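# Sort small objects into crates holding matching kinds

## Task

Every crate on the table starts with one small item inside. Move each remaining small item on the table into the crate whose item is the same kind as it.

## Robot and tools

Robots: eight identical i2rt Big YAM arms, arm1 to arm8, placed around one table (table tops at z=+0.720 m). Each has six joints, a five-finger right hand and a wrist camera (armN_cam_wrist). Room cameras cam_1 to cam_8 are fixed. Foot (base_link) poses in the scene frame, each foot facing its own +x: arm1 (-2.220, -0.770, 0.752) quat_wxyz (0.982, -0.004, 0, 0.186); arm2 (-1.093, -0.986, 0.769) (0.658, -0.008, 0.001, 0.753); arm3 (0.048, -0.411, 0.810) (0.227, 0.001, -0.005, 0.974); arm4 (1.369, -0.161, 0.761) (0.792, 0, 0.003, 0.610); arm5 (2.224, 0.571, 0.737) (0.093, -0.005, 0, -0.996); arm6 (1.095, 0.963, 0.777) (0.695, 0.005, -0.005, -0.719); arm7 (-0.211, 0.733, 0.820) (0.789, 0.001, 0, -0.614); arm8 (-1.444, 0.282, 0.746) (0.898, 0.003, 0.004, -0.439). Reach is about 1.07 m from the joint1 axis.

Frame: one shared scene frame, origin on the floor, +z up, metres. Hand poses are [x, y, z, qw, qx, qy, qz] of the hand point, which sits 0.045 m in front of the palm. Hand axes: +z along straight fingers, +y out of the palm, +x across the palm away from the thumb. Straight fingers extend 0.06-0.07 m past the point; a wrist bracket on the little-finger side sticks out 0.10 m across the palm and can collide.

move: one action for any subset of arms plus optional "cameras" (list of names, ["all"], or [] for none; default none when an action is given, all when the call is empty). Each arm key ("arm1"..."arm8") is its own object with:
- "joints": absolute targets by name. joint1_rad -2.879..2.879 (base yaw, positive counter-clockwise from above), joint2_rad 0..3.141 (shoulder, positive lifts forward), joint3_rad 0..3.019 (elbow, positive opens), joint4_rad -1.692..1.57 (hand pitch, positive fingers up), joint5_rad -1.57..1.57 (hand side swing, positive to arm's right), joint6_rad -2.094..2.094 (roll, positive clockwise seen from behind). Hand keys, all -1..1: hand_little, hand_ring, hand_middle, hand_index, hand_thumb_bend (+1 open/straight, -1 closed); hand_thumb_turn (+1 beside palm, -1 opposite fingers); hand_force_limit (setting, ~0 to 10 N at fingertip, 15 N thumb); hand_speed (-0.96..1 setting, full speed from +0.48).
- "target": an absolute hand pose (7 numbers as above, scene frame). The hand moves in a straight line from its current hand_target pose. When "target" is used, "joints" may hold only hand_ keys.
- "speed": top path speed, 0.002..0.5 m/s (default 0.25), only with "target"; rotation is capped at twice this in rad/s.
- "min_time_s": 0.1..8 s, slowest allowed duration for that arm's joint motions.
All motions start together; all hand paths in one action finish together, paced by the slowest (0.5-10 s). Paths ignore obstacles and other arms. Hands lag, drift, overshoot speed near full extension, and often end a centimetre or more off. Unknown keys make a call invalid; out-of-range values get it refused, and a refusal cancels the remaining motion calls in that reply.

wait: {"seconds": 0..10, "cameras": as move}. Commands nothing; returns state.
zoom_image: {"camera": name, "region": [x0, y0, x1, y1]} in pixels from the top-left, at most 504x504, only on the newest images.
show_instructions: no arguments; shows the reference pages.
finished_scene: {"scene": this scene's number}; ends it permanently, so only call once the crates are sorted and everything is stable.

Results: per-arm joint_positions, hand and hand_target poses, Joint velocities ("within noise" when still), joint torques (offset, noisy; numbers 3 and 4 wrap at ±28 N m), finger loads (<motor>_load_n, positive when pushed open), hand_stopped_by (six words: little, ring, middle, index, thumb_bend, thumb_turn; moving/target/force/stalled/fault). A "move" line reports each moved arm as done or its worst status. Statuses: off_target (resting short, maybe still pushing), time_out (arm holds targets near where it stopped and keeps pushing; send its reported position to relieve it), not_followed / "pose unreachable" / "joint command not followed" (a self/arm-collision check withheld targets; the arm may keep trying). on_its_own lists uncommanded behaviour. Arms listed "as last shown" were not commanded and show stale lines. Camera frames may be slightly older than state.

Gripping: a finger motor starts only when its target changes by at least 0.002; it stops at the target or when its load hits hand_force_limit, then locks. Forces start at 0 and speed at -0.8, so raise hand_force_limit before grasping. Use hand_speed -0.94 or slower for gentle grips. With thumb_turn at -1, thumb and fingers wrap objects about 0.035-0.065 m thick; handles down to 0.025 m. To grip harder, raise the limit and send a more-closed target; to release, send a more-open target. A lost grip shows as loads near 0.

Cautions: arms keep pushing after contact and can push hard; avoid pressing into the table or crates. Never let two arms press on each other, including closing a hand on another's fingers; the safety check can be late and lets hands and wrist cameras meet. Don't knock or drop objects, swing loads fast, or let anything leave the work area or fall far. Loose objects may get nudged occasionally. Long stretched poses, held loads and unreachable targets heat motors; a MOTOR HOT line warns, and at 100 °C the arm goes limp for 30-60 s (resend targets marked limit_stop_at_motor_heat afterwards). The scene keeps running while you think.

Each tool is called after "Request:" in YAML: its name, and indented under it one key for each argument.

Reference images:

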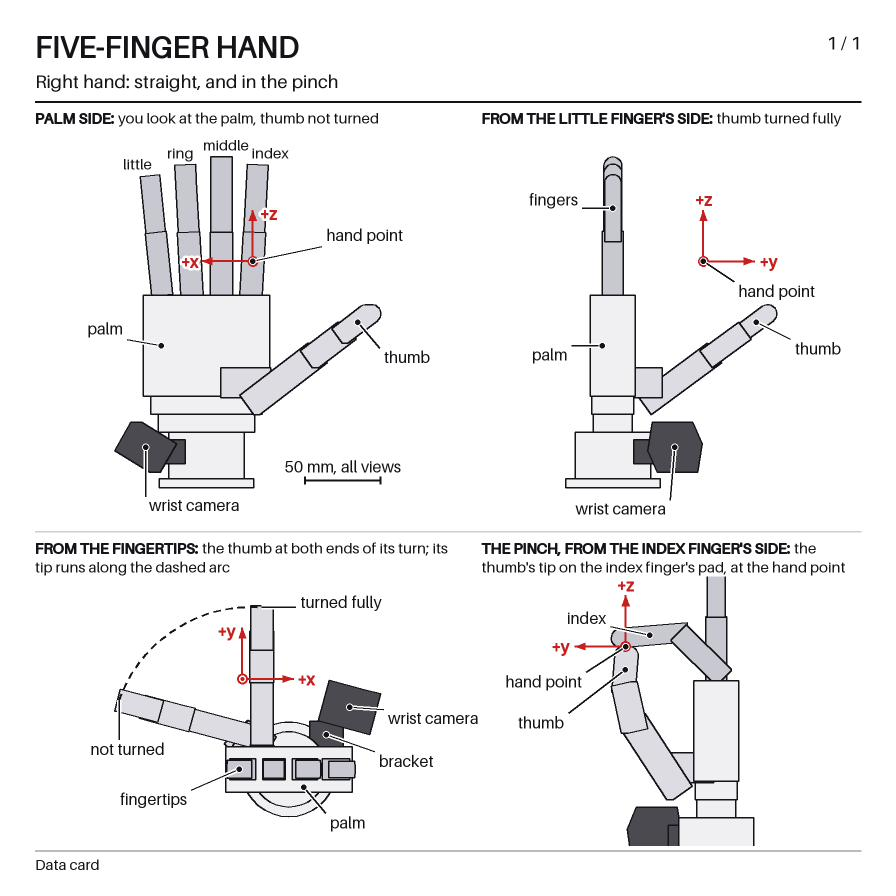

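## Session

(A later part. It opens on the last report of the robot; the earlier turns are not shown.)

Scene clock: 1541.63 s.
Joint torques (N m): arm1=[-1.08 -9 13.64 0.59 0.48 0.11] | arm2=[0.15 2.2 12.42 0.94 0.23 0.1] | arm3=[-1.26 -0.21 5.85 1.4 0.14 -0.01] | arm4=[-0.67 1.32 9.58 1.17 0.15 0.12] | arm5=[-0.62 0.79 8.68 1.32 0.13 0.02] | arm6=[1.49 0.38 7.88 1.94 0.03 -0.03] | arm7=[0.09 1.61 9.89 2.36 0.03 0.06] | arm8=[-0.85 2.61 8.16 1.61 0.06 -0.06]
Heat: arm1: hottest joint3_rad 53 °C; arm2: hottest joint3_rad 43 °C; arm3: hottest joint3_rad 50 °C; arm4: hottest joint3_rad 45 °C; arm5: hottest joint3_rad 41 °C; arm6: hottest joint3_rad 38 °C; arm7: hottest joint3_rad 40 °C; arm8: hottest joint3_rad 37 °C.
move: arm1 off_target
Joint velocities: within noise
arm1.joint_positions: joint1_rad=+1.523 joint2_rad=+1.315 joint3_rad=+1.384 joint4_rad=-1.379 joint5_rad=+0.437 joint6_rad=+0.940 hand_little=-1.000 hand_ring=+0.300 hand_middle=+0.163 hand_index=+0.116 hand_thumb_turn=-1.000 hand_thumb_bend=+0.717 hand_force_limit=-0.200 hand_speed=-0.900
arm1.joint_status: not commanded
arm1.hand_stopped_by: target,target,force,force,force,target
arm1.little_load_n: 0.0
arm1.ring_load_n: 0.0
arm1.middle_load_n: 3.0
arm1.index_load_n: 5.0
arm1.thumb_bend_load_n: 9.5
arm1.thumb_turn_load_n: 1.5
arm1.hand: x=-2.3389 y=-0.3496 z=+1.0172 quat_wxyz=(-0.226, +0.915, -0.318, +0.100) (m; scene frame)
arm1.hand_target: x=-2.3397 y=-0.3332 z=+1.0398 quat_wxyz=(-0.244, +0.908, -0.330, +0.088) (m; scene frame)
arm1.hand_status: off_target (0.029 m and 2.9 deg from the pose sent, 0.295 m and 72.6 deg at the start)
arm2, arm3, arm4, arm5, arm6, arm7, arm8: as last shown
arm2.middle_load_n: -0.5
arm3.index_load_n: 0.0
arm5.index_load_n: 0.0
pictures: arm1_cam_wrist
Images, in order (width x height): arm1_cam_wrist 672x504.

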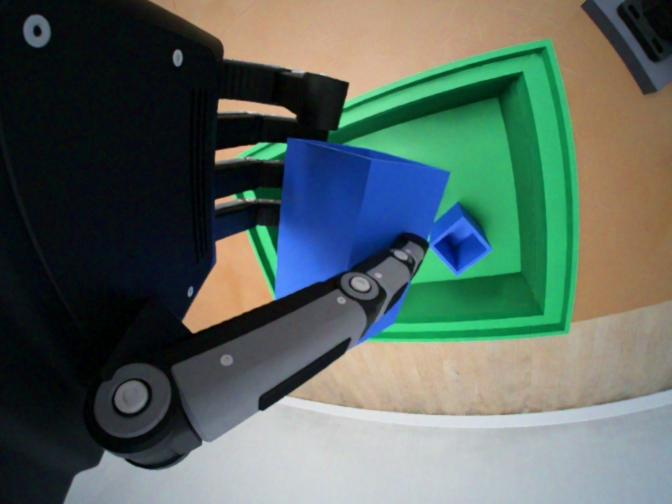

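Request:
move:
  arm1: {"target":[-2.345,-0.340,0.855,0.2432,-0.9076,0.3304,-0.0885],"speed":0.1}
  cameras: ["arm1_cam_wrist"]

Request:
move:
  arm1: {"target":[-2.345,-0.340,0.839,0.2432,-0.9076,0.3304,-0.0885],"speed":0.04}
  cameras: ["arm1_cam_wrist"]

Scene clock: 1556.90 s.
Joint torques (N m): arm1=[0.26 -9.23 7.27 1.36 0.47 0.11] | arm2=[0.21 2.26 12.42 0.95 0.23 0.1] | arm3=[-1.26 -0.15 5.85 1.4 0.14 0] | arm4=[0.21 1.49 9.51 1.28 0.17 0.14] | arm5=[-0.79 0.85 8.72 1.32 0.14 0.04] | arm6=[1.55 0.38 7.88 1.91 0.03 -0.02] | arm7=[0.15 1.38 9.98 2.45 0.02 0.03] | arm8=[-0.91 2.61 8.17 1.62 0.06 -0.06]
Heat: arm1: hottest joint3_rad 56 °C; arm2: hottest joint3_rad 43 °C; arm3: hottest joint3_rad 49 °C; arm4: hottest joint3_rad 45 °C; arm5: hottest joint3_rad 41 °C; arm6: hottest joint3_rad 38 °C; arm7: hottest joint3_rad 40 °C; arm8: hottest joint3_rad 37 °C.
move: arm1 off_target
Joint velocities: within noise
arm1.joint_positions: joint1_rad=+1.523 joint2_rad=+1.368 joint3_rad=+1.024 joint4_rad=-0.913 joint5_rad=+0.443 joint6_rad=+0.959 hand_little=-1.000 hand_ring=+0.300 hand_middle=+0.163 hand_index=+0.116 hand_thumb_turn=-1.000 hand_thumb_bend=+0.717 hand_force_limit=-0.200 hand_speed=-0.900
arm1.joint_status: not commanded
arm1.hand_stopped_by: target,target,force,force,force,target
arm1.little_load_n: 0.0
arm1.ring_load_n: 0.0
arm1.middle_load_n: 3.0
arm1.index_load_n: 5.0
arm1.thumb_bend_load_n: 9.0
arm1.thumb_turn_load_n: 1.5
arm1.hand: x=-2.3424 y=-0.3371 z=+0.8666 quat_wxyz=(-0.248, +0.906, -0.331, +0.084) (m; scene frame)
arm1.hand_target: x=-2.3449 y=-0.3401 z=+0.8554 quat_wxyz=(-0.243, +0.908, -0.330, +0.088) (m; scene frame)
arm1.hand_status: off_target (0.012 m and 0.8 deg from the pose sent, 0.163 m and 2.9 deg at the start)
arm2, arm4, arm5, arm6, arm7, arm8: as last shown
arm2.middle_load_n: 0.0
arm3.joint_positions: joint1_rad=+1.510 joint2_rad=+0.633 joint3_rad=+1.365 joint4_rad=-1.384 joint5_rad=-0.003 joint6_rad=-0.008 hand_little=-1.000 hand_ring=-1.000 hand_middle=+0.700 hand_index=+0.700 hand_thumb_turn=-1.000 hand_thumb_bend=+1.000 hand_force_limit=-0.200 hand_speed=-0.600
arm3.joint_status: not commanded
arm3.hand_stopped_by: target,target,target,target,target,target
arm3.little_load_n: 0.0
arm3.ring_load_n: 0.0
arm3.middle_load_n: 0.0
arm3.index_load_n: 0.0
arm3.thumb_bend_load_n: 0.0
arm3.thumb_turn_load_n: 0.0
arm3.hand: x=-0.0339 y=-0.6199 z=+1.2617 quat_wxyz=(-0.115, +0.225, +0.870, -0.424) (m; scene frame)
arm3.hand_target: x=-0.0343 y=-0.6160 z=+1.2527 quat_wxyz=(-0.113, +0.235, +0.873, -0.411) (m; scene frame)
arm3.hand_status: not commanded
arm4.index_load_n: 0.0
arm7.middle_load_n: -0.5
pictures: arm1_cam_wrist
Images, in order (width x height): arm1_cam_wrist 672x504.

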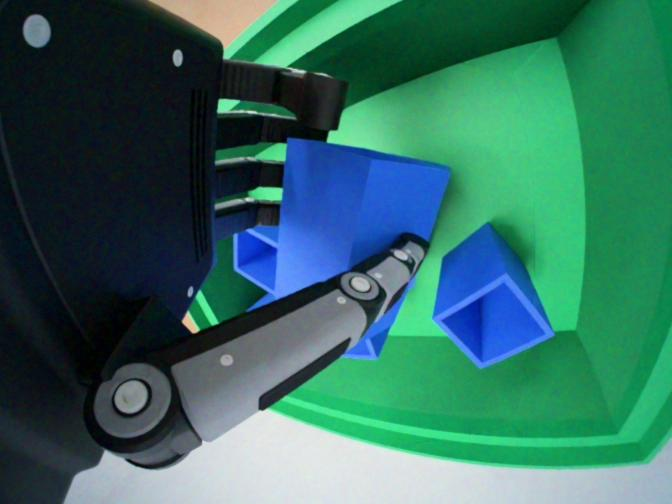

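Scene clock: 1557.93 s.
Joint torques (N m): arm1=[0.21 -9.17 7.02 1.36 0.47 0.11] | arm2=[0.21 2.26 12.44 0.94 0.22 0.1] | arm3=[-1.26 -0.21 5.85 1.39 0.14 0] | arm4=[-0.26 1.38 9.5 1.2 0.14 0.13] | arm5=[-0.62 0.67 8.69 1.31 0.14 0.03] | arm6=[1.55 0.32 7.92 1.87 0.03 -0.03] | arm7=[0.26 1.26 9.89 2.41 0.01 0.09] | arm8=[-0.91 2.61 8.16 1.61 0.06 -0.06]
Heat: arm1: hottest joint3_rad 56 °C; arm2: hottest joint3_rad 43 °C; arm3: hottest joint3_rad 49 °C; arm4: hottest joint3_rad 45 °C; arm5: hottest joint3_rad 41 °C; arm6: hottest joint3_rad 38 °C; arm7: hottest joint3_rad 40 °C; arm8: hottest joint3_rad 37 °C.
move: arm1 off_target
Joint velocities: within noise
arm1.joint_positions: joint1_rad=+1.523 joint2_rad=+1.384 joint3_rad=+0.997 joint4_rad=-0.867 joint5_rad=+0.443 joint6_rad=+0.959 hand_little=-1.000 hand_ring=+0.300 hand_middle=+0.163 hand_index=+0.116 hand_thumb_turn=-1.000 hand_thumb_bend=+0.717 hand_force_limit=-0.200 hand_speed=-0.900
arm1.joint_status: not commanded
arm1.hand_stopped_by: target,target,force,force,force,target
arm1.little_load_n: 0.0
arm1.ring_load_n: 0.0
arm1.middle_load_n: 3.0
arm1.index_load_n: 5.0
arm1.thumb_bend_load_n: 9.5
arm1.thumb_turn_load_n: 1.5
arm1.hand: x=-2.3427 y=-0.3363 z=+0.8516 quat_wxyz=(-0.249, +0.906, -0.332, +0.084) (m; scene frame)
arm1.hand_target: x=-2.3449 y=-0.3403 z=+0.8393 quat_wxyz=(-0.243, +0.908, -0.330, +0.089) (m; scene frame)
arm1.hand_status: off_target (0.013 m and 0.9 deg from the pose sent, 0.028 m and 0.8 deg at the start)
arm2, arm3, arm4, arm5, arm6, arm7, arm8: as last shown
arm7.middle_load_n: 0.0
arm7.thumb_turn_load_n: 0.5
pictures: arm1_cam_wrist
Images, in order (width x height): arm1_cam_wrist 672x504.

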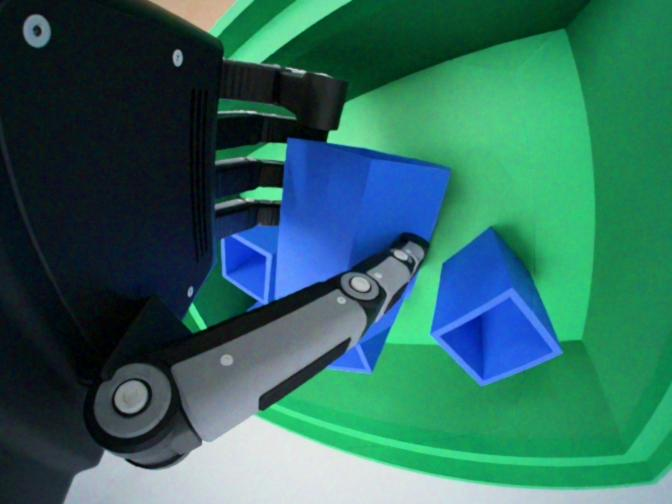

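Request:
move:
  arm1: {"joints":{"hand_speed":-0.8,"hand_index":0.6,"hand_middle":0.6,"hand_thumb_bend":1.0}}
  cameras: ["arm1_cam_wrist"]

Request:
move:
  arm1: {"target":[-2.345,-0.340,1.04,0.2432,-0.9076,0.3304,-0.0885],"speed":0.15}
  cameras: ["arm1_cam_wrist"]

Request:
move:
  arm1: {"joints":{"joint1_rad":0.5,"joint2_rad":0.63,"joint3_rad":1.35,"joint4_rad":-1.4,"joint5_rad":0,"joint6_rad":0},"min_time_s":3}
  cameras: ["cam_1","cam_2","cam_3","cam_4"]

Scene clock: 1563.10 s.
Joint torques (N m): arm1=[0.32 -9.23 7.06 1.29 0.44 0.1] | arm2=[0.15 2.26 12.44 0.95 0.23 0.11] | arm3=[-1.26 -0.21 5.85 1.4 0.14 0] | arm4=[0.09 1.73 9.46 1.26 0.17 0.13] | arm5=[-0.62 0.67 8.68 1.31 0.14 0.03] | arm6=[1.38 0.67 7.92 1.89 0.03 -0.01] | arm7=[0.5 1.08 10.06 2.43 0.01 0.09] | arm8=[-0.91 2.55 8.16 1.61 0.06 -0.06]
Heat: arm1: hottest joint3_rad 55 °C; arm2: hottest joint3_rad 43 °C; arm3: hottest joint3_rad 49 °C; arm4: hottest joint3_rad 45 °C; arm5: hottest joint3_rad 41 °C; arm6: hottest joint3_rad 38 °C; arm7: hottest joint3_rad 40 °C; arm8: hottest joint3_rad 37 °C.
move: arm1 done
Joint velocities: within noise
arm1.joint_positions: joint1_rad=+1.523 joint2_rad=+1.384 joint3_rad=+0.997 joint4_rad=-0.866 joint5_rad=+0.444 joint6_rad=+0.961 hand_little=-1.000 hand_ring=+0.300 hand_middle=+0.600 hand_index=+0.600 hand_thumb_turn=-1.000 hand_thumb_bend=+1.000 hand_force_limit=-0.200 hand_speed=-0.800
arm1.joint_status: all done
arm1.hand_stopped_by: target,target,target,target,target,target
arm1.little_load_n: 0.0
arm1.ring_load_n: 0.0
arm1.middle_load_n: 0.0
arm1.index_load_n: 0.0
arm1.thumb_bend_load_n: 0.0
arm1.thumb_turn_load_n: 0.0
arm1.hand: x=-2.3428 y=-0.3357 z=+0.8518 quat_wxyz=(-0.250, +0.906, -0.332, +0.083) (m; scene frame)
arm1.hand_target: x=-2.3449 y=-0.3402 z=+0.8393 quat_wxyz=(-0.243, +0.908, -0.330, +0.088) (m; scene frame)
arm1.hand_status: not commanded
arm2, arm3, arm4, arm5, arm6, arm7, arm8: as last shown
arm3.little_load_n: 0.5
pictures: arm1_cam_wrist
Images, in order (width x height): arm1_cam_wrist 672x504.

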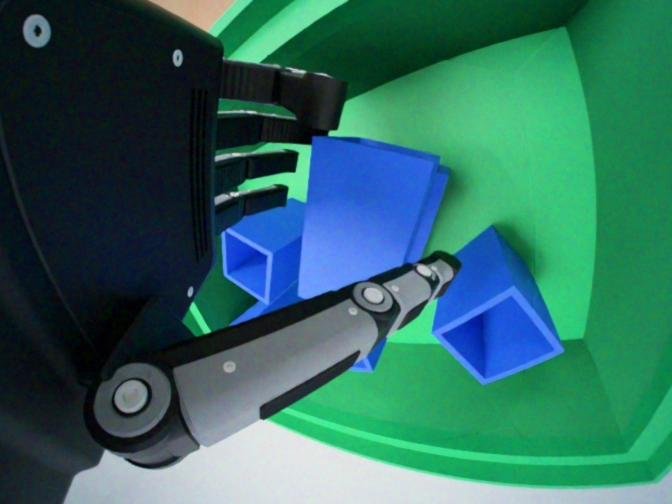

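Scene clock: 1565.23 s.
Joint torques (N m): arm1=[0.38 -9.52 13.16 0.59 0.44 0.09] | arm2=[0.21 2.2 12.42 0.94 0.23 0.11] | arm3=[-1.32 -0.21 5.85 1.4 0.14 0] | arm4=[0.5 1.32 9.47 1.09 0.19 0.13] | arm5=[-0.67 0.67 8.68 1.32 0.14 0.03] | arm6=[1.55 0.44 7.9 1.87 0.03 -0.03] | arm7=[0.79 1.32 10.1 2.28 0.02 0.05] | arm8=[-0.91 2.61 8.17 1.59 0.06 -0.06]
Heat: arm1: hottest joint3_rad 55 °C; arm2: hottest joint3_rad 43 °C; arm3: hottest joint3_rad 49 °C; arm4: hottest joint3_rad 45 °C; arm5: hottest joint3_rad 41 °C; arm6: hottest joint3_rad 38 °C; arm7: hottest joint3_rad 40 °C; arm8: hottest joint3_rad 37 °C.
move: arm1 off_target
Joint velocities: within noise
arm1.joint_positions: joint1_rad=+1.523 joint2_rad=+1.309 joint3_rad=+1.378 joint4_rad=-1.388 joint5_rad=+0.444 joint6_rad=+0.961 hand_little=-1.000 hand_ring=+0.300 hand_middle=+0.600 hand_index=+0.600 hand_thumb_turn=-1.000 hand_thumb_bend=+1.000 hand_force_limit=-0.200 hand_speed=-0.800
arm1.joint_status: not commanded
arm1.hand_stopped_by: target,target,target,target,target,target
arm1.little_load_n: 0.0
arm1.ring_load_n: 0.0
arm1.middle_load_n: 0.0
arm1.index_load_n: 0.0
arm1.thumb_bend_load_n: 0.0
arm1.thumb_turn_load_n: 0.0
arm1.hand: x=-2.3369 y=-0.3524 z=+1.0170 quat_wxyz=(-0.226, +0.912, -0.327, +0.103) (m; scene frame)
arm1.hand_target: x=-2.3447 y=-0.3410 z=+1.0399 quat_wxyz=(-0.243, +0.908, -0.330, +0.088) (m; scene frame)
arm1.hand_status: off_target (0.027 m and 2.7 deg from the pose sent, 0.188 m and 1.1 deg at the start)
arm2, arm3, arm4, arm5, arm6, arm7, arm8: as last shown
arm2.little_load_n: -0.5
arm3.little_load_n: 0.0
arm7.thumb_turn_load_n: 0.0
pictures: arm1_cam_wrist
Images, in order (width x height): arm1_cam_wrist 672x504.

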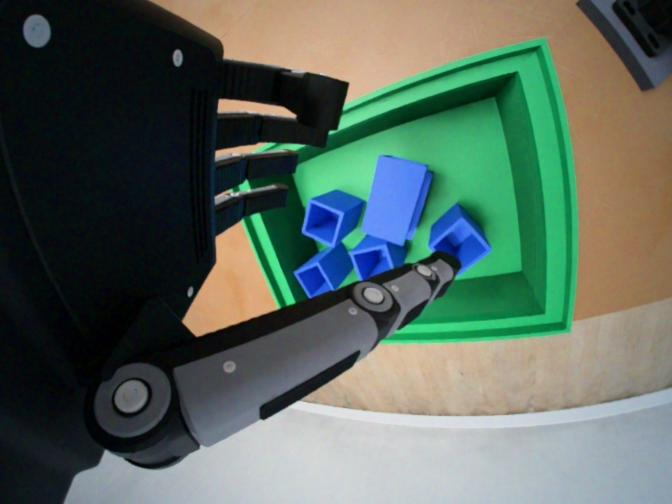

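Scene clock: 1568.97 s.
Joint torques (N m): arm1=[-1.32 1.32 6.24 1.43 -0.12 -0.1] | arm2=[0.15 2.2 12.44 0.96 0.23 0.1] | arm3=[-1.32 -0.15 5.86 1.42 0.14 -0.01] | arm4=[0.09 1.73 9.35 1.17 0.17 0.13] | arm5=[-0.73 0.73 8.72 1.28 0.15 0.04] | arm6=[1.32 0.5 7.92 1.84 0.03 -0.04] | arm7=[0.5 1.73 9.95 2.36 -0.04 0.05] | arm8=[-0.97 2.55 8.18 1.61 0.06 -0.06]
Heat: arm1: hottest joint3_rad 55 °C; arm2: hottest joint3_rad 43 °C; arm3: hottest joint3_rad 49 °C; arm4: hottest joint3_rad 45 °C; arm5: hottest joint3_rad 41 °C; arm6: hottest joint3_rad 38 °C; arm7: hottest joint3_rad 40 °C; arm8: hottest joint3_rad 37 °C.
move: arm1 done
Joint velocities: within noise
arm1.joint_positions: joint1_rad=+0.510 joint2_rad=+0.633 joint3_rad=+1.367 joint4_rad=-1.391 joint5_rad=+0.003 joint6_rad=+0.008 hand_little=-1.000 hand_ring=+0.300 hand_middle=+0.600 hand_index=+0.600 hand_thumb_turn=-1.000 hand_thumb_bend=+1.000 hand_force_limit=-0.200 hand_speed=-0.800
arm1.joint_status: all done
arm1.hand_stopped_by: target,target,target,target,target,target
arm1.little_load_n: 0.0
arm1.ring_load_n: 0.0
arm1.middle_load_n: 0.0
arm1.index_load_n: -0.5
arm1.thumb_bend_load_n: 0.0
arm1.thumb_turn_load_n: 0.0
arm1.hand: x=-2.1070 y=-0.5799 z=+1.2043 quat_wxyz=(-0.412, +0.845, -0.305, +0.150) (m; scene frame)
arm1.hand_target: x=-2.1067 y=-0.5830 z=+1.1953 quat_wxyz=(-0.401, +0.850, -0.307, +0.149) (m; scene frame)
arm1.hand_status: not commanded
arm2, arm3, arm5: as last shown
arm2.little_load_n: 0.0
arm3.ring_load_n: 0.5
arm4.joint_positions: joint1_rad=-2.592 joint2_rad=+0.629 joint3_rad=+1.312 joint4_rad=-1.390 joint5_rad=-0.003 joint6_rad=-0.013 hand_little=+1.000 hand_ring=+1.000 hand_middle=+0.700 hand_index=+0.700 hand_thumb_turn=-1.000 hand_thumb_bend=+1.000 hand_force_limit=-0.200 hand_speed=-0.600
arm4.joint_status: not commanded
arm4.hand_stopped_by: target,target,target,target,target,target
arm4.little_load_n: 0.0
arm4.ring_load_n: 0.0
arm4.middle_load_n: 0.0
arm4.index_load_n: 0.0
arm4.thumb_bend_load_n: 0.0
arm4.thumb_turn_load_n: 0.0
arm4.hand: x=+1.4623 y=-0.3582 z=+1.1908 quat_wxyz=(-0.057, +0.140, -0.897, +0.416) (m; scene frame)
arm4.hand_target: x=+1.4603 y=-0.3563 z=+1.2064 quat_wxyz=(-0.059, +0.129, -0.893, +0.428) (m; scene frame)
arm4.hand_status: not commanded
arm6.joint_positions: joint1_rad=+0.350 joint2_rad=+0.619 joint3_rad=+1.333 joint4_rad=-1.406 joint5_rad=+0.005 joint6_rad=-1.272 hand_little=+1.000 hand_ring=+1.000 hand_middle=+1.000 hand_index=+1.000 hand_thumb_turn=+1.000 hand_thumb_bend=+1.000 hand_force_limit=+0.000 hand_speed=-0.800
arm6.joint_status: not commanded
arm6.hand_stopped_by: target,target,target,target,target,target
arm6.little_load_n: 0.0
arm6.ring_load_n: 0.0
arm6.middle_load_n: 0.0
arm6.index_load_n: 0.0
arm6.thumb_bend_load_n: 0.0
arm6.thumb_turn_load_n: 0.0
arm6.hand: x=+1.1089 y=+0.7398 z=+1.2254 quat_wxyz=(+0.193, +0.642, -0.637, +0.381) (m; scene frame)
arm6.hand_target: x=+1.1088 y=+0.7394 z=+1.2374 quat_wxyz=(+0.199, +0.637, -0.633, +0.392) (m; scene frame)
arm6.hand_status: not commanded
arm7.joint_positions: joint1_rad=+0.106 joint2_rad=+0.515 joint3_rad=+1.327 joint4_rad=-1.182 joint5_rad=-0.016 joint6_rad=-1.198 hand_little=+1.000 hand_ring=+1.000 hand_middle=+1.000 hand_index=+1.000 hand_thumb_turn=+1.000 hand_thumb_bend=+1.000 hand_force_limit=+0.000 hand_speed=-0.800
arm7.joint_status: not commanded
arm7.hand_stopped_by: target,target,target,target,target,target
arm7.little_load_n: 0.0
arm7.ring_load_n: 0.0
arm7.middle_load_n: 0.0
arm7.index_load_n: 0.0
arm7.thumb_bend_load_n: 0.0
arm7.thumb_turn_load_n: 0.0
arm7.hand: x=-0.1748 y=+0.5106 z=+1.3282 quat_wxyz=(+0.225, +0.581, -0.586, +0.518) (m; scene frame)
arm7.hand_target: x=-0.1756 y=+0.5128 z=+1.3377 quat_wxyz=(+0.228, +0.577, -0.582, +0.526) (m; scene frame)
arm7.hand_status: not commanded
arm8.joint_positions: joint1_rad=+0.095 joint2_rad=+0.636 joint3_rad=+1.388 joint4_rad=-1.482 joint5_rad=+0.025 joint6_rad=-1.263 hand_little=+1.000 hand_ring=+1.000 hand_middle=+1.000 hand_index=+1.000 hand_thumb_turn=+1.000 hand_thumb_bend=+1.000 hand_force_limit=+0.000 hand_speed=-0.800
arm8.joint_status: not commanded
arm8.hand_stopped_by: target,target,target,target,target,target
arm8.little_load_n: 0.0
arm8.ring_load_n: 0.0
arm8.middle_load_n: 0.0
arm8.index_load_n: 0.0
arm8.thumb_bend_load_n: 0.0
arm8.thumb_turn_load_n: 0.0
arm8.hand: x=-1.3403 y=+0.0932 z=+1.2013 quat_wxyz=(+0.111, +0.772, -0.491, +0.388) (m; scene frame)
arm8.hand_target: x=-1.3407 y=+0.0936 z=+1.2087 quat_wxyz=(+0.113, +0.769, -0.489, +0.396) (m; scene frame)
arm8.hand_status: not commanded
pictures: cam_1, cam_2, cam_3, cam_4
Images, in order (width x height): cam_1 672x504, cam_2 672x504, cam_3 672x504, cam_4 672x504.

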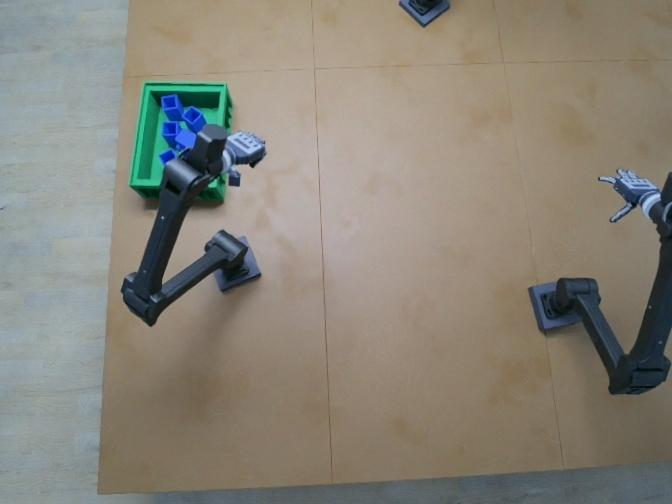

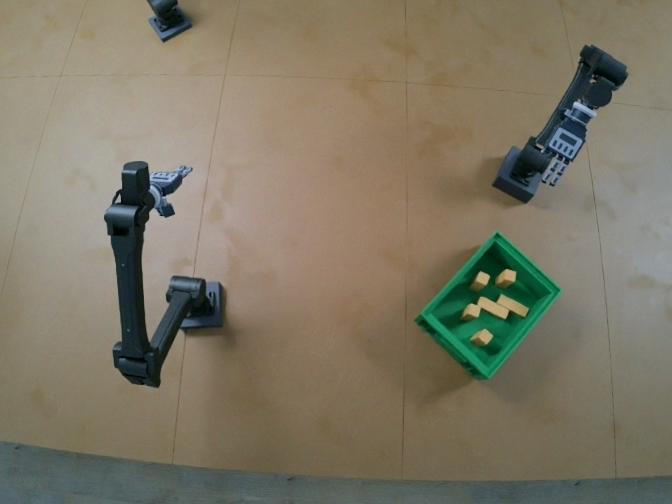

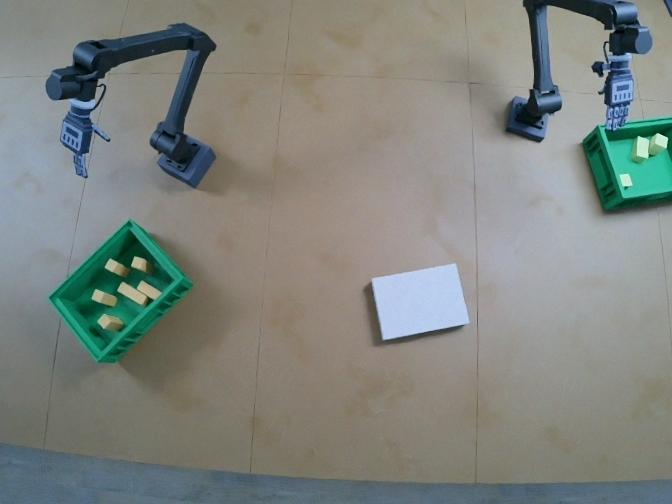

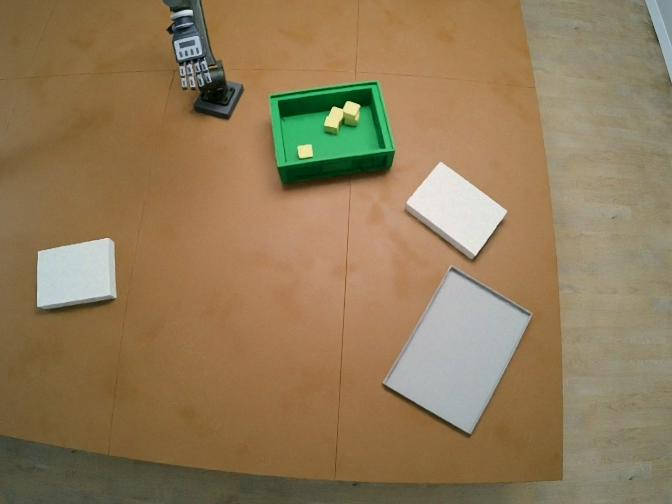

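Request:
zoom_image:
  camera: "cam_4"
  region: [260, 70, 410, 190]

Request:
move:
  cameras: ["cam_5","cam_6","cam_7","cam_8"]

Scaled by 3.360.

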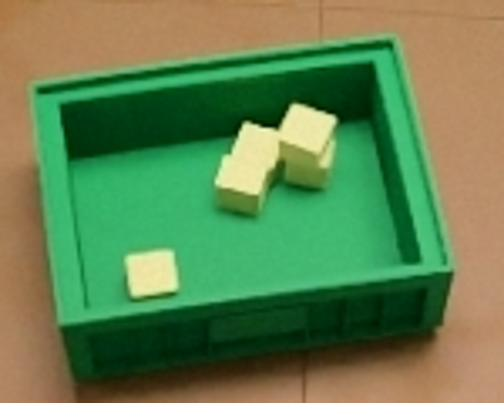

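Scene clock: 1571.57 s.
Joint torques (N m): arm1=[-1.44 1.32 6.17 1.42 -0.12 -0.09] | arm2=[0.15 2.26 12.42 0.95 0.23 0.1] | arm3=[-1.32 -0.21 5.85 1.4 0.15 0] | arm4=[0.03 1.85 9.51 1.1 0.14 0.11] | arm5=[-0.56 0.62 8.69 1.33 0.14 0.03] | arm6=[1.49 0.5 7.88 1.87 0.03 -0.03] | arm7=[-0.03 1.2 9.89 2.29 0.02 0.03] | arm8=[-0.91 2.55 8.17 1.61 0.06 -0.06]
Heat: arm1: hottest joint3_rad 55 °C; arm2: hottest joint3_rad 43 °C; arm3: hottest joint3_rad 48 °C; arm4: hottest joint3_rad 45 °C; arm5: hottest joint3_rad 41 °C; arm6: hottest joint3_rad 38 °C; arm7: hottest joint3_rad 40 °C; arm8: hottest joint3_rad 37 °C.
Joint velocities: within noise
arm1.joint_positions: joint1_rad=+0.510 joint2_rad=+0.633 joint3_rad=+1.367 joint4_rad=-1.391 joint5_rad=+0.003 joint6_rad=+0.008 hand_little=-1.000 hand_ring=+0.300 hand_middle=+0.600 hand_index=+0.600 hand_thumb_turn=-1.000 hand_thumb_bend=+1.000 hand_force_limit=-0.200 hand_speed=-0.800
arm1.joint_status: all done
arm1.hand_stopped_by: target,target,target,target,target,target
arm1.little_load_n: 0.0
arm1.ring_load_n: 0.0
arm1.middle_load_n: 0.0
arm1.index_load_n: 0.0
arm1.thumb_bend_load_n: 0.0
arm1.thumb_turn_load_n: 0.0
arm1.hand: x=-2.1070 y=-0.5799 z=+1.2043 quat_wxyz=(-0.412, +0.845, -0.305, +0.150) (m; scene frame)
arm1.hand_target: x=-2.1067 y=-0.5830 z=+1.1953 quat_wxyz=(-0.401, +0.850, -0.307, +0.149) (m; scene frame)
arm1.hand_status: not commanded
arm2.joint_positions: joint1_rad=-0.192 joint2_rad=+0.631 joint3_rad=+1.302 joint4_rad=-1.392 joint5_rad=-0.003 joint6_rad=-0.011 hand_little=+1.000 hand_ring=+1.000 hand_middle=+0.700 hand_index=+0.700 hand_thumb_turn=-1.000 hand_thumb_bend=+1.000 hand_force_limit=-0.200 hand_speed=-0.600
arm2.joint_status: not commanded
arm2.hand_stopped_by: target,target,target,target,target,target
arm2.little_load_n: 0.0
arm2.ring_load_n: -0.5
arm2.middle_load_n: 0.0
arm2.index_load_n: -0.5
arm2.thumb_bend_load_n: 0.0
arm2.thumb_turn_load_n: 0.0
arm2.hand: x=-1.1148 y=-0.7632 z=+1.1901 quat_wxyz=(-0.406, +0.913, -0.018, +0.017) (m; scene frame)
arm2.hand_target: x=-1.1136 y=-0.7657 z=+1.2114 quat_wxyz=(-0.426, +0.904, -0.027, +0.019) (m; scene frame)
arm2.hand_status: not commanded
arm3.joint_positions: joint1_rad=+1.510 joint2_rad=+0.633 joint3_rad=+1.365 joint4_rad=-1.384 joint5_rad=-0.003 joint6_rad=-0.008 hand_little=-1.000 hand_ring=-1.000 hand_middle=+0.700 hand_index=+0.700 hand_thumb_turn=-1.000 hand_thumb_bend=+1.000 hand_force_limit=-0.200 hand_speed=-0.600
arm3.joint_status: not commanded
arm3.hand_stopped_by: target,target,target,target,target,target
arm3.little_load_n: 0.0
arm3.ring_load_n: 0.0
arm3.middle_load_n: 0.0
arm3.index_load_n: 0.0
arm3.thumb_bend_load_n: 0.0
arm3.thumb_turn_load_n: 0.0
arm3.hand: x=-0.0339 y=-0.6199 z=+1.2617 quat_wxyz=(-0.115, +0.225, +0.870, -0.424) (m; scene frame)
arm3.hand_target: x=-0.0343 y=-0.6160 z=+1.2527 quat_wxyz=(-0.113, +0.235, +0.873, -0.411) (m; scene frame)
arm3.hand_status: not commanded
arm4.joint_positions: joint1_rad=-2.592 joint2_rad=+0.629 joint3_rad=+1.312 joint4_rad=-1.390 joint5_rad=-0.003 joint6_rad=-0.013 hand_little=+1.000 hand_ring=+1.000 hand_middle=+0.700 hand_index=+0.700 hand_thumb_turn=-1.000 hand_thumb_bend=+1.000 hand_force_limit=-0.200 hand_speed=-0.600
arm4.joint_status: not commanded
arm4.hand_stopped_by: target,target,target,target,target,target
arm4.little_load_n: 0.0
arm4.ring_load_n: 0.0
arm4.middle_load_n: 0.0
arm4.index_load_n: 0.0
arm4.thumb_bend_load_n: 0.0
arm4.thumb_turn_load_n: 0.0
arm4.hand: x=+1.4623 y=-0.3582 z=+1.1908 quat_wxyz=(-0.057, +0.140, -0.897, +0.416) (m; scene frame)
arm4.hand_target: x=+1.4603 y=-0.3563 z=+1.2064 quat_wxyz=(-0.059, +0.129, -0.893, +0.428) (m; scene frame)
arm4.hand_status: not commanded
arm5.joint_positions: joint1_rad=+0.616 joint2_rad=+0.633 joint3_rad=+1.353 joint4_rad=-1.397 joint5_rad=-0.002 joint6_rad=-0.009 hand_little=+1.000 hand_ring=+1.000 hand_middle=+0.500 hand_index=+0.500 hand_thumb_turn=-1.000 hand_thumb_bend=+1.000 hand_force_limit=-0.200 hand_speed=-0.700
arm5.joint_status: not commanded
arm5.hand_stopped_by: target,target,target,target,target,target
arm5.little_load_n: 0.0
arm5.ring_load_n: -0.5
arm5.middle_load_n: 0.0
arm5.index_load_n: 0.0
arm5.thumb_bend_load_n: 0.0
arm5.thumb_turn_load_n: 0.0
arm5.hand: x=+2.1003 y=+0.3955 z=+1.1848 quat_wxyz=(+0.167, -0.332, -0.837, +0.403) (m; scene frame)
arm5.hand_target: x=+2.0985 y=+0.3985 z=+1.1836 quat_wxyz=(+0.168, -0.343, -0.833, +0.400) (m; scene frame)
arm5.hand_status: not commanded
arm6.joint_positions: joint1_rad=+0.350 joint2_rad=+0.619 joint3_rad=+1.333 joint4_rad=-1.406 joint5_rad=+0.005 joint6_rad=-1.272 hand_little=+1.000 hand_ring=+1.000 hand_middle=+1.000 hand_index=+1.000 hand_thumb_turn=+1.000 hand_thumb_bend=+1.000 hand_force_limit=+0.000 hand_speed=-0.800
arm6.joint_status: not commanded
arm6.hand_stopped_by: target,target,target,target,target,target
arm6.little_load_n: 0.0
arm6.ring_load_n: 0.0
arm6.middle_load_n: -0.5
arm6.index_load_n: 0.0
arm6.thumb_bend_load_n: 0.0
arm6.thumb_turn_load_n: 0.0
arm6.hand: x=+1.1089 y=+0.7398 z=+1.2254 quat_wxyz=(+0.193, +0.642, -0.637, +0.381) (m; scene frame)
arm6.hand_target: x=+1.1088 y=+0.7394 z=+1.2374 quat_wxyz=(+0.199, +0.637, -0.633, +0.392) (m; scene frame)
arm6.hand_status: not commanded
arm7.joint_positions: joint1_rad=+0.106 joint2_rad=+0.515 joint3_rad=+1.327 joint4_rad=-1.182 joint5_rad=-0.016 joint6_rad=-1.198 hand_little=+1.000 hand_ring=+1.000 hand_middle=+1.000 hand_index=+1.000 hand_thumb_turn=+1.000 hand_thumb_bend=+1.000 hand_force_limit=+0.000 hand_speed=-0.800
arm7.joint_status: not commanded
arm7.hand_stopped_by: target,target,target,target,target,target
arm7.little_load_n: 0.0
arm7.ring_load_n: 0.0
arm7.middle_load_n: 0.0
arm7.index_load_n: 0.0
arm7.thumb_bend_load_n: 0.0
arm7.thumb_turn_load_n: 0.0
arm7.hand: x=-0.1748 y=+0.5106 z=+1.3282 quat_wxyz=(+0.225, +0.581, -0.586, +0.518) (m; scene frame)
arm7.hand_target: x=-0.1756 y=+0.5128 z=+1.3377 quat_wxyz=(+0.228, +0.577, -0.582, +0.526) (m; scene frame)
arm7.hand_status: not commanded
arm8.joint_positions: joint1_rad=+0.095 joint2_rad=+0.636 joint3_rad=+1.388 joint4_rad=-1.482 joint5_rad=+0.025 joint6_rad=-1.263 hand_little=+1.000 hand_ring=+1.000 hand_middle=+1.000 hand_index=+1.000 hand_thumb_turn=+1.000 hand_thumb_bend=+1.000 hand_force_limit=+0.000 hand_speed=-0.800
arm8.joint_status: not commanded
arm8.hand_stopped_by: target,target,target,target,target,target
arm8.little_load_n: 0.0
arm8.ring_load_n: 0.0
arm8.middle_load_n: 0.0
arm8.index_load_n: 0.0
arm8.thumb_bend_load_n: 0.0
arm8.thumb_turn_load_n: 0.0
arm8.hand: x=-1.3403 y=+0.0932 z=+1.2013 quat_wxyz=(+0.111, +0.772, -0.491, +0.388) (m; scene frame)
arm8.hand_target: x=-1.3407 y=+0.0936 z=+1.2087 quat_wxyz=(+0.113, +0.769, -0.489, +0.396) (m; scene frame)
arm8.hand_status: not commanded
pictures: cam_5, cam_6, cam_7, cam_8
Images, in order (width x height): cam_5 672x504, cam_6 672x504, cam_7 672x504, cam_8 672x504.

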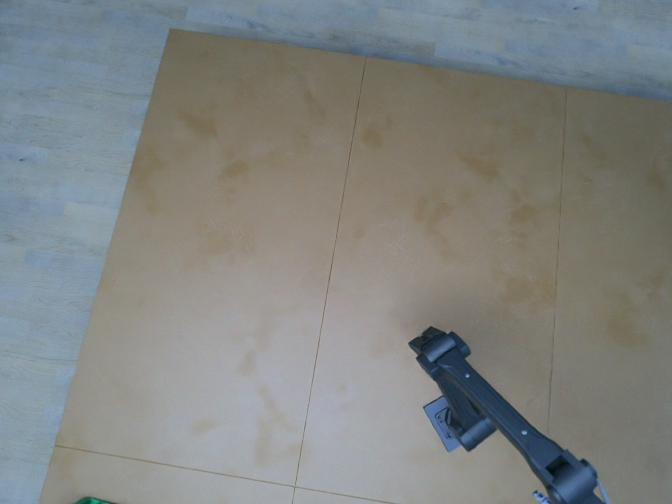

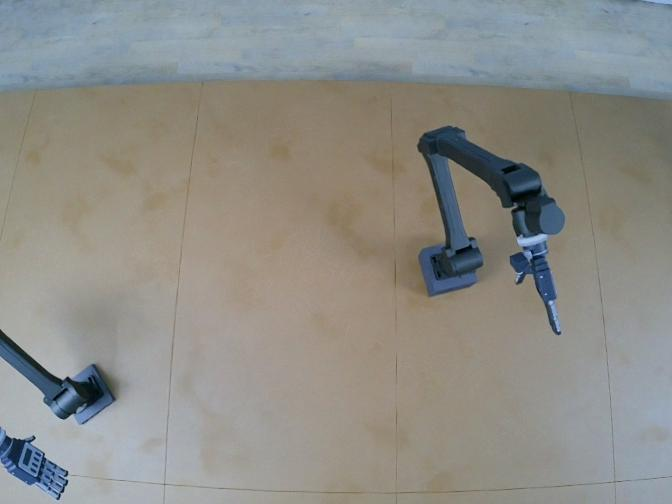

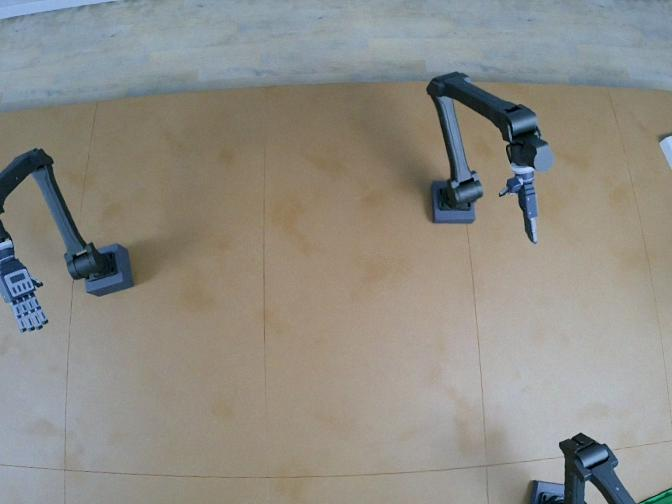

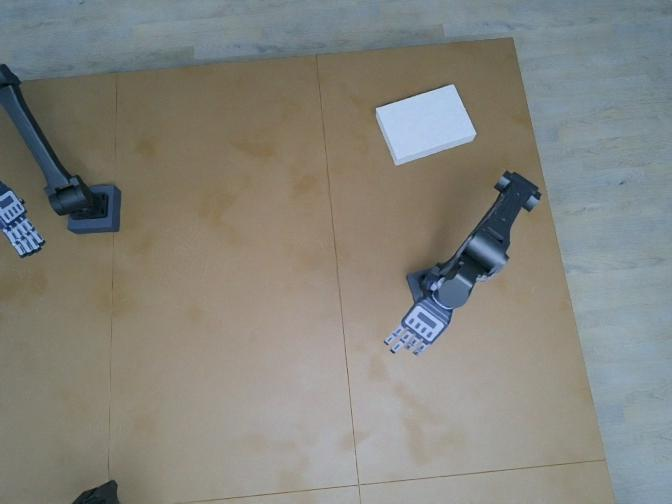

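Request:
finished_scene:
  scene: 1

The scene is finished: the task was done.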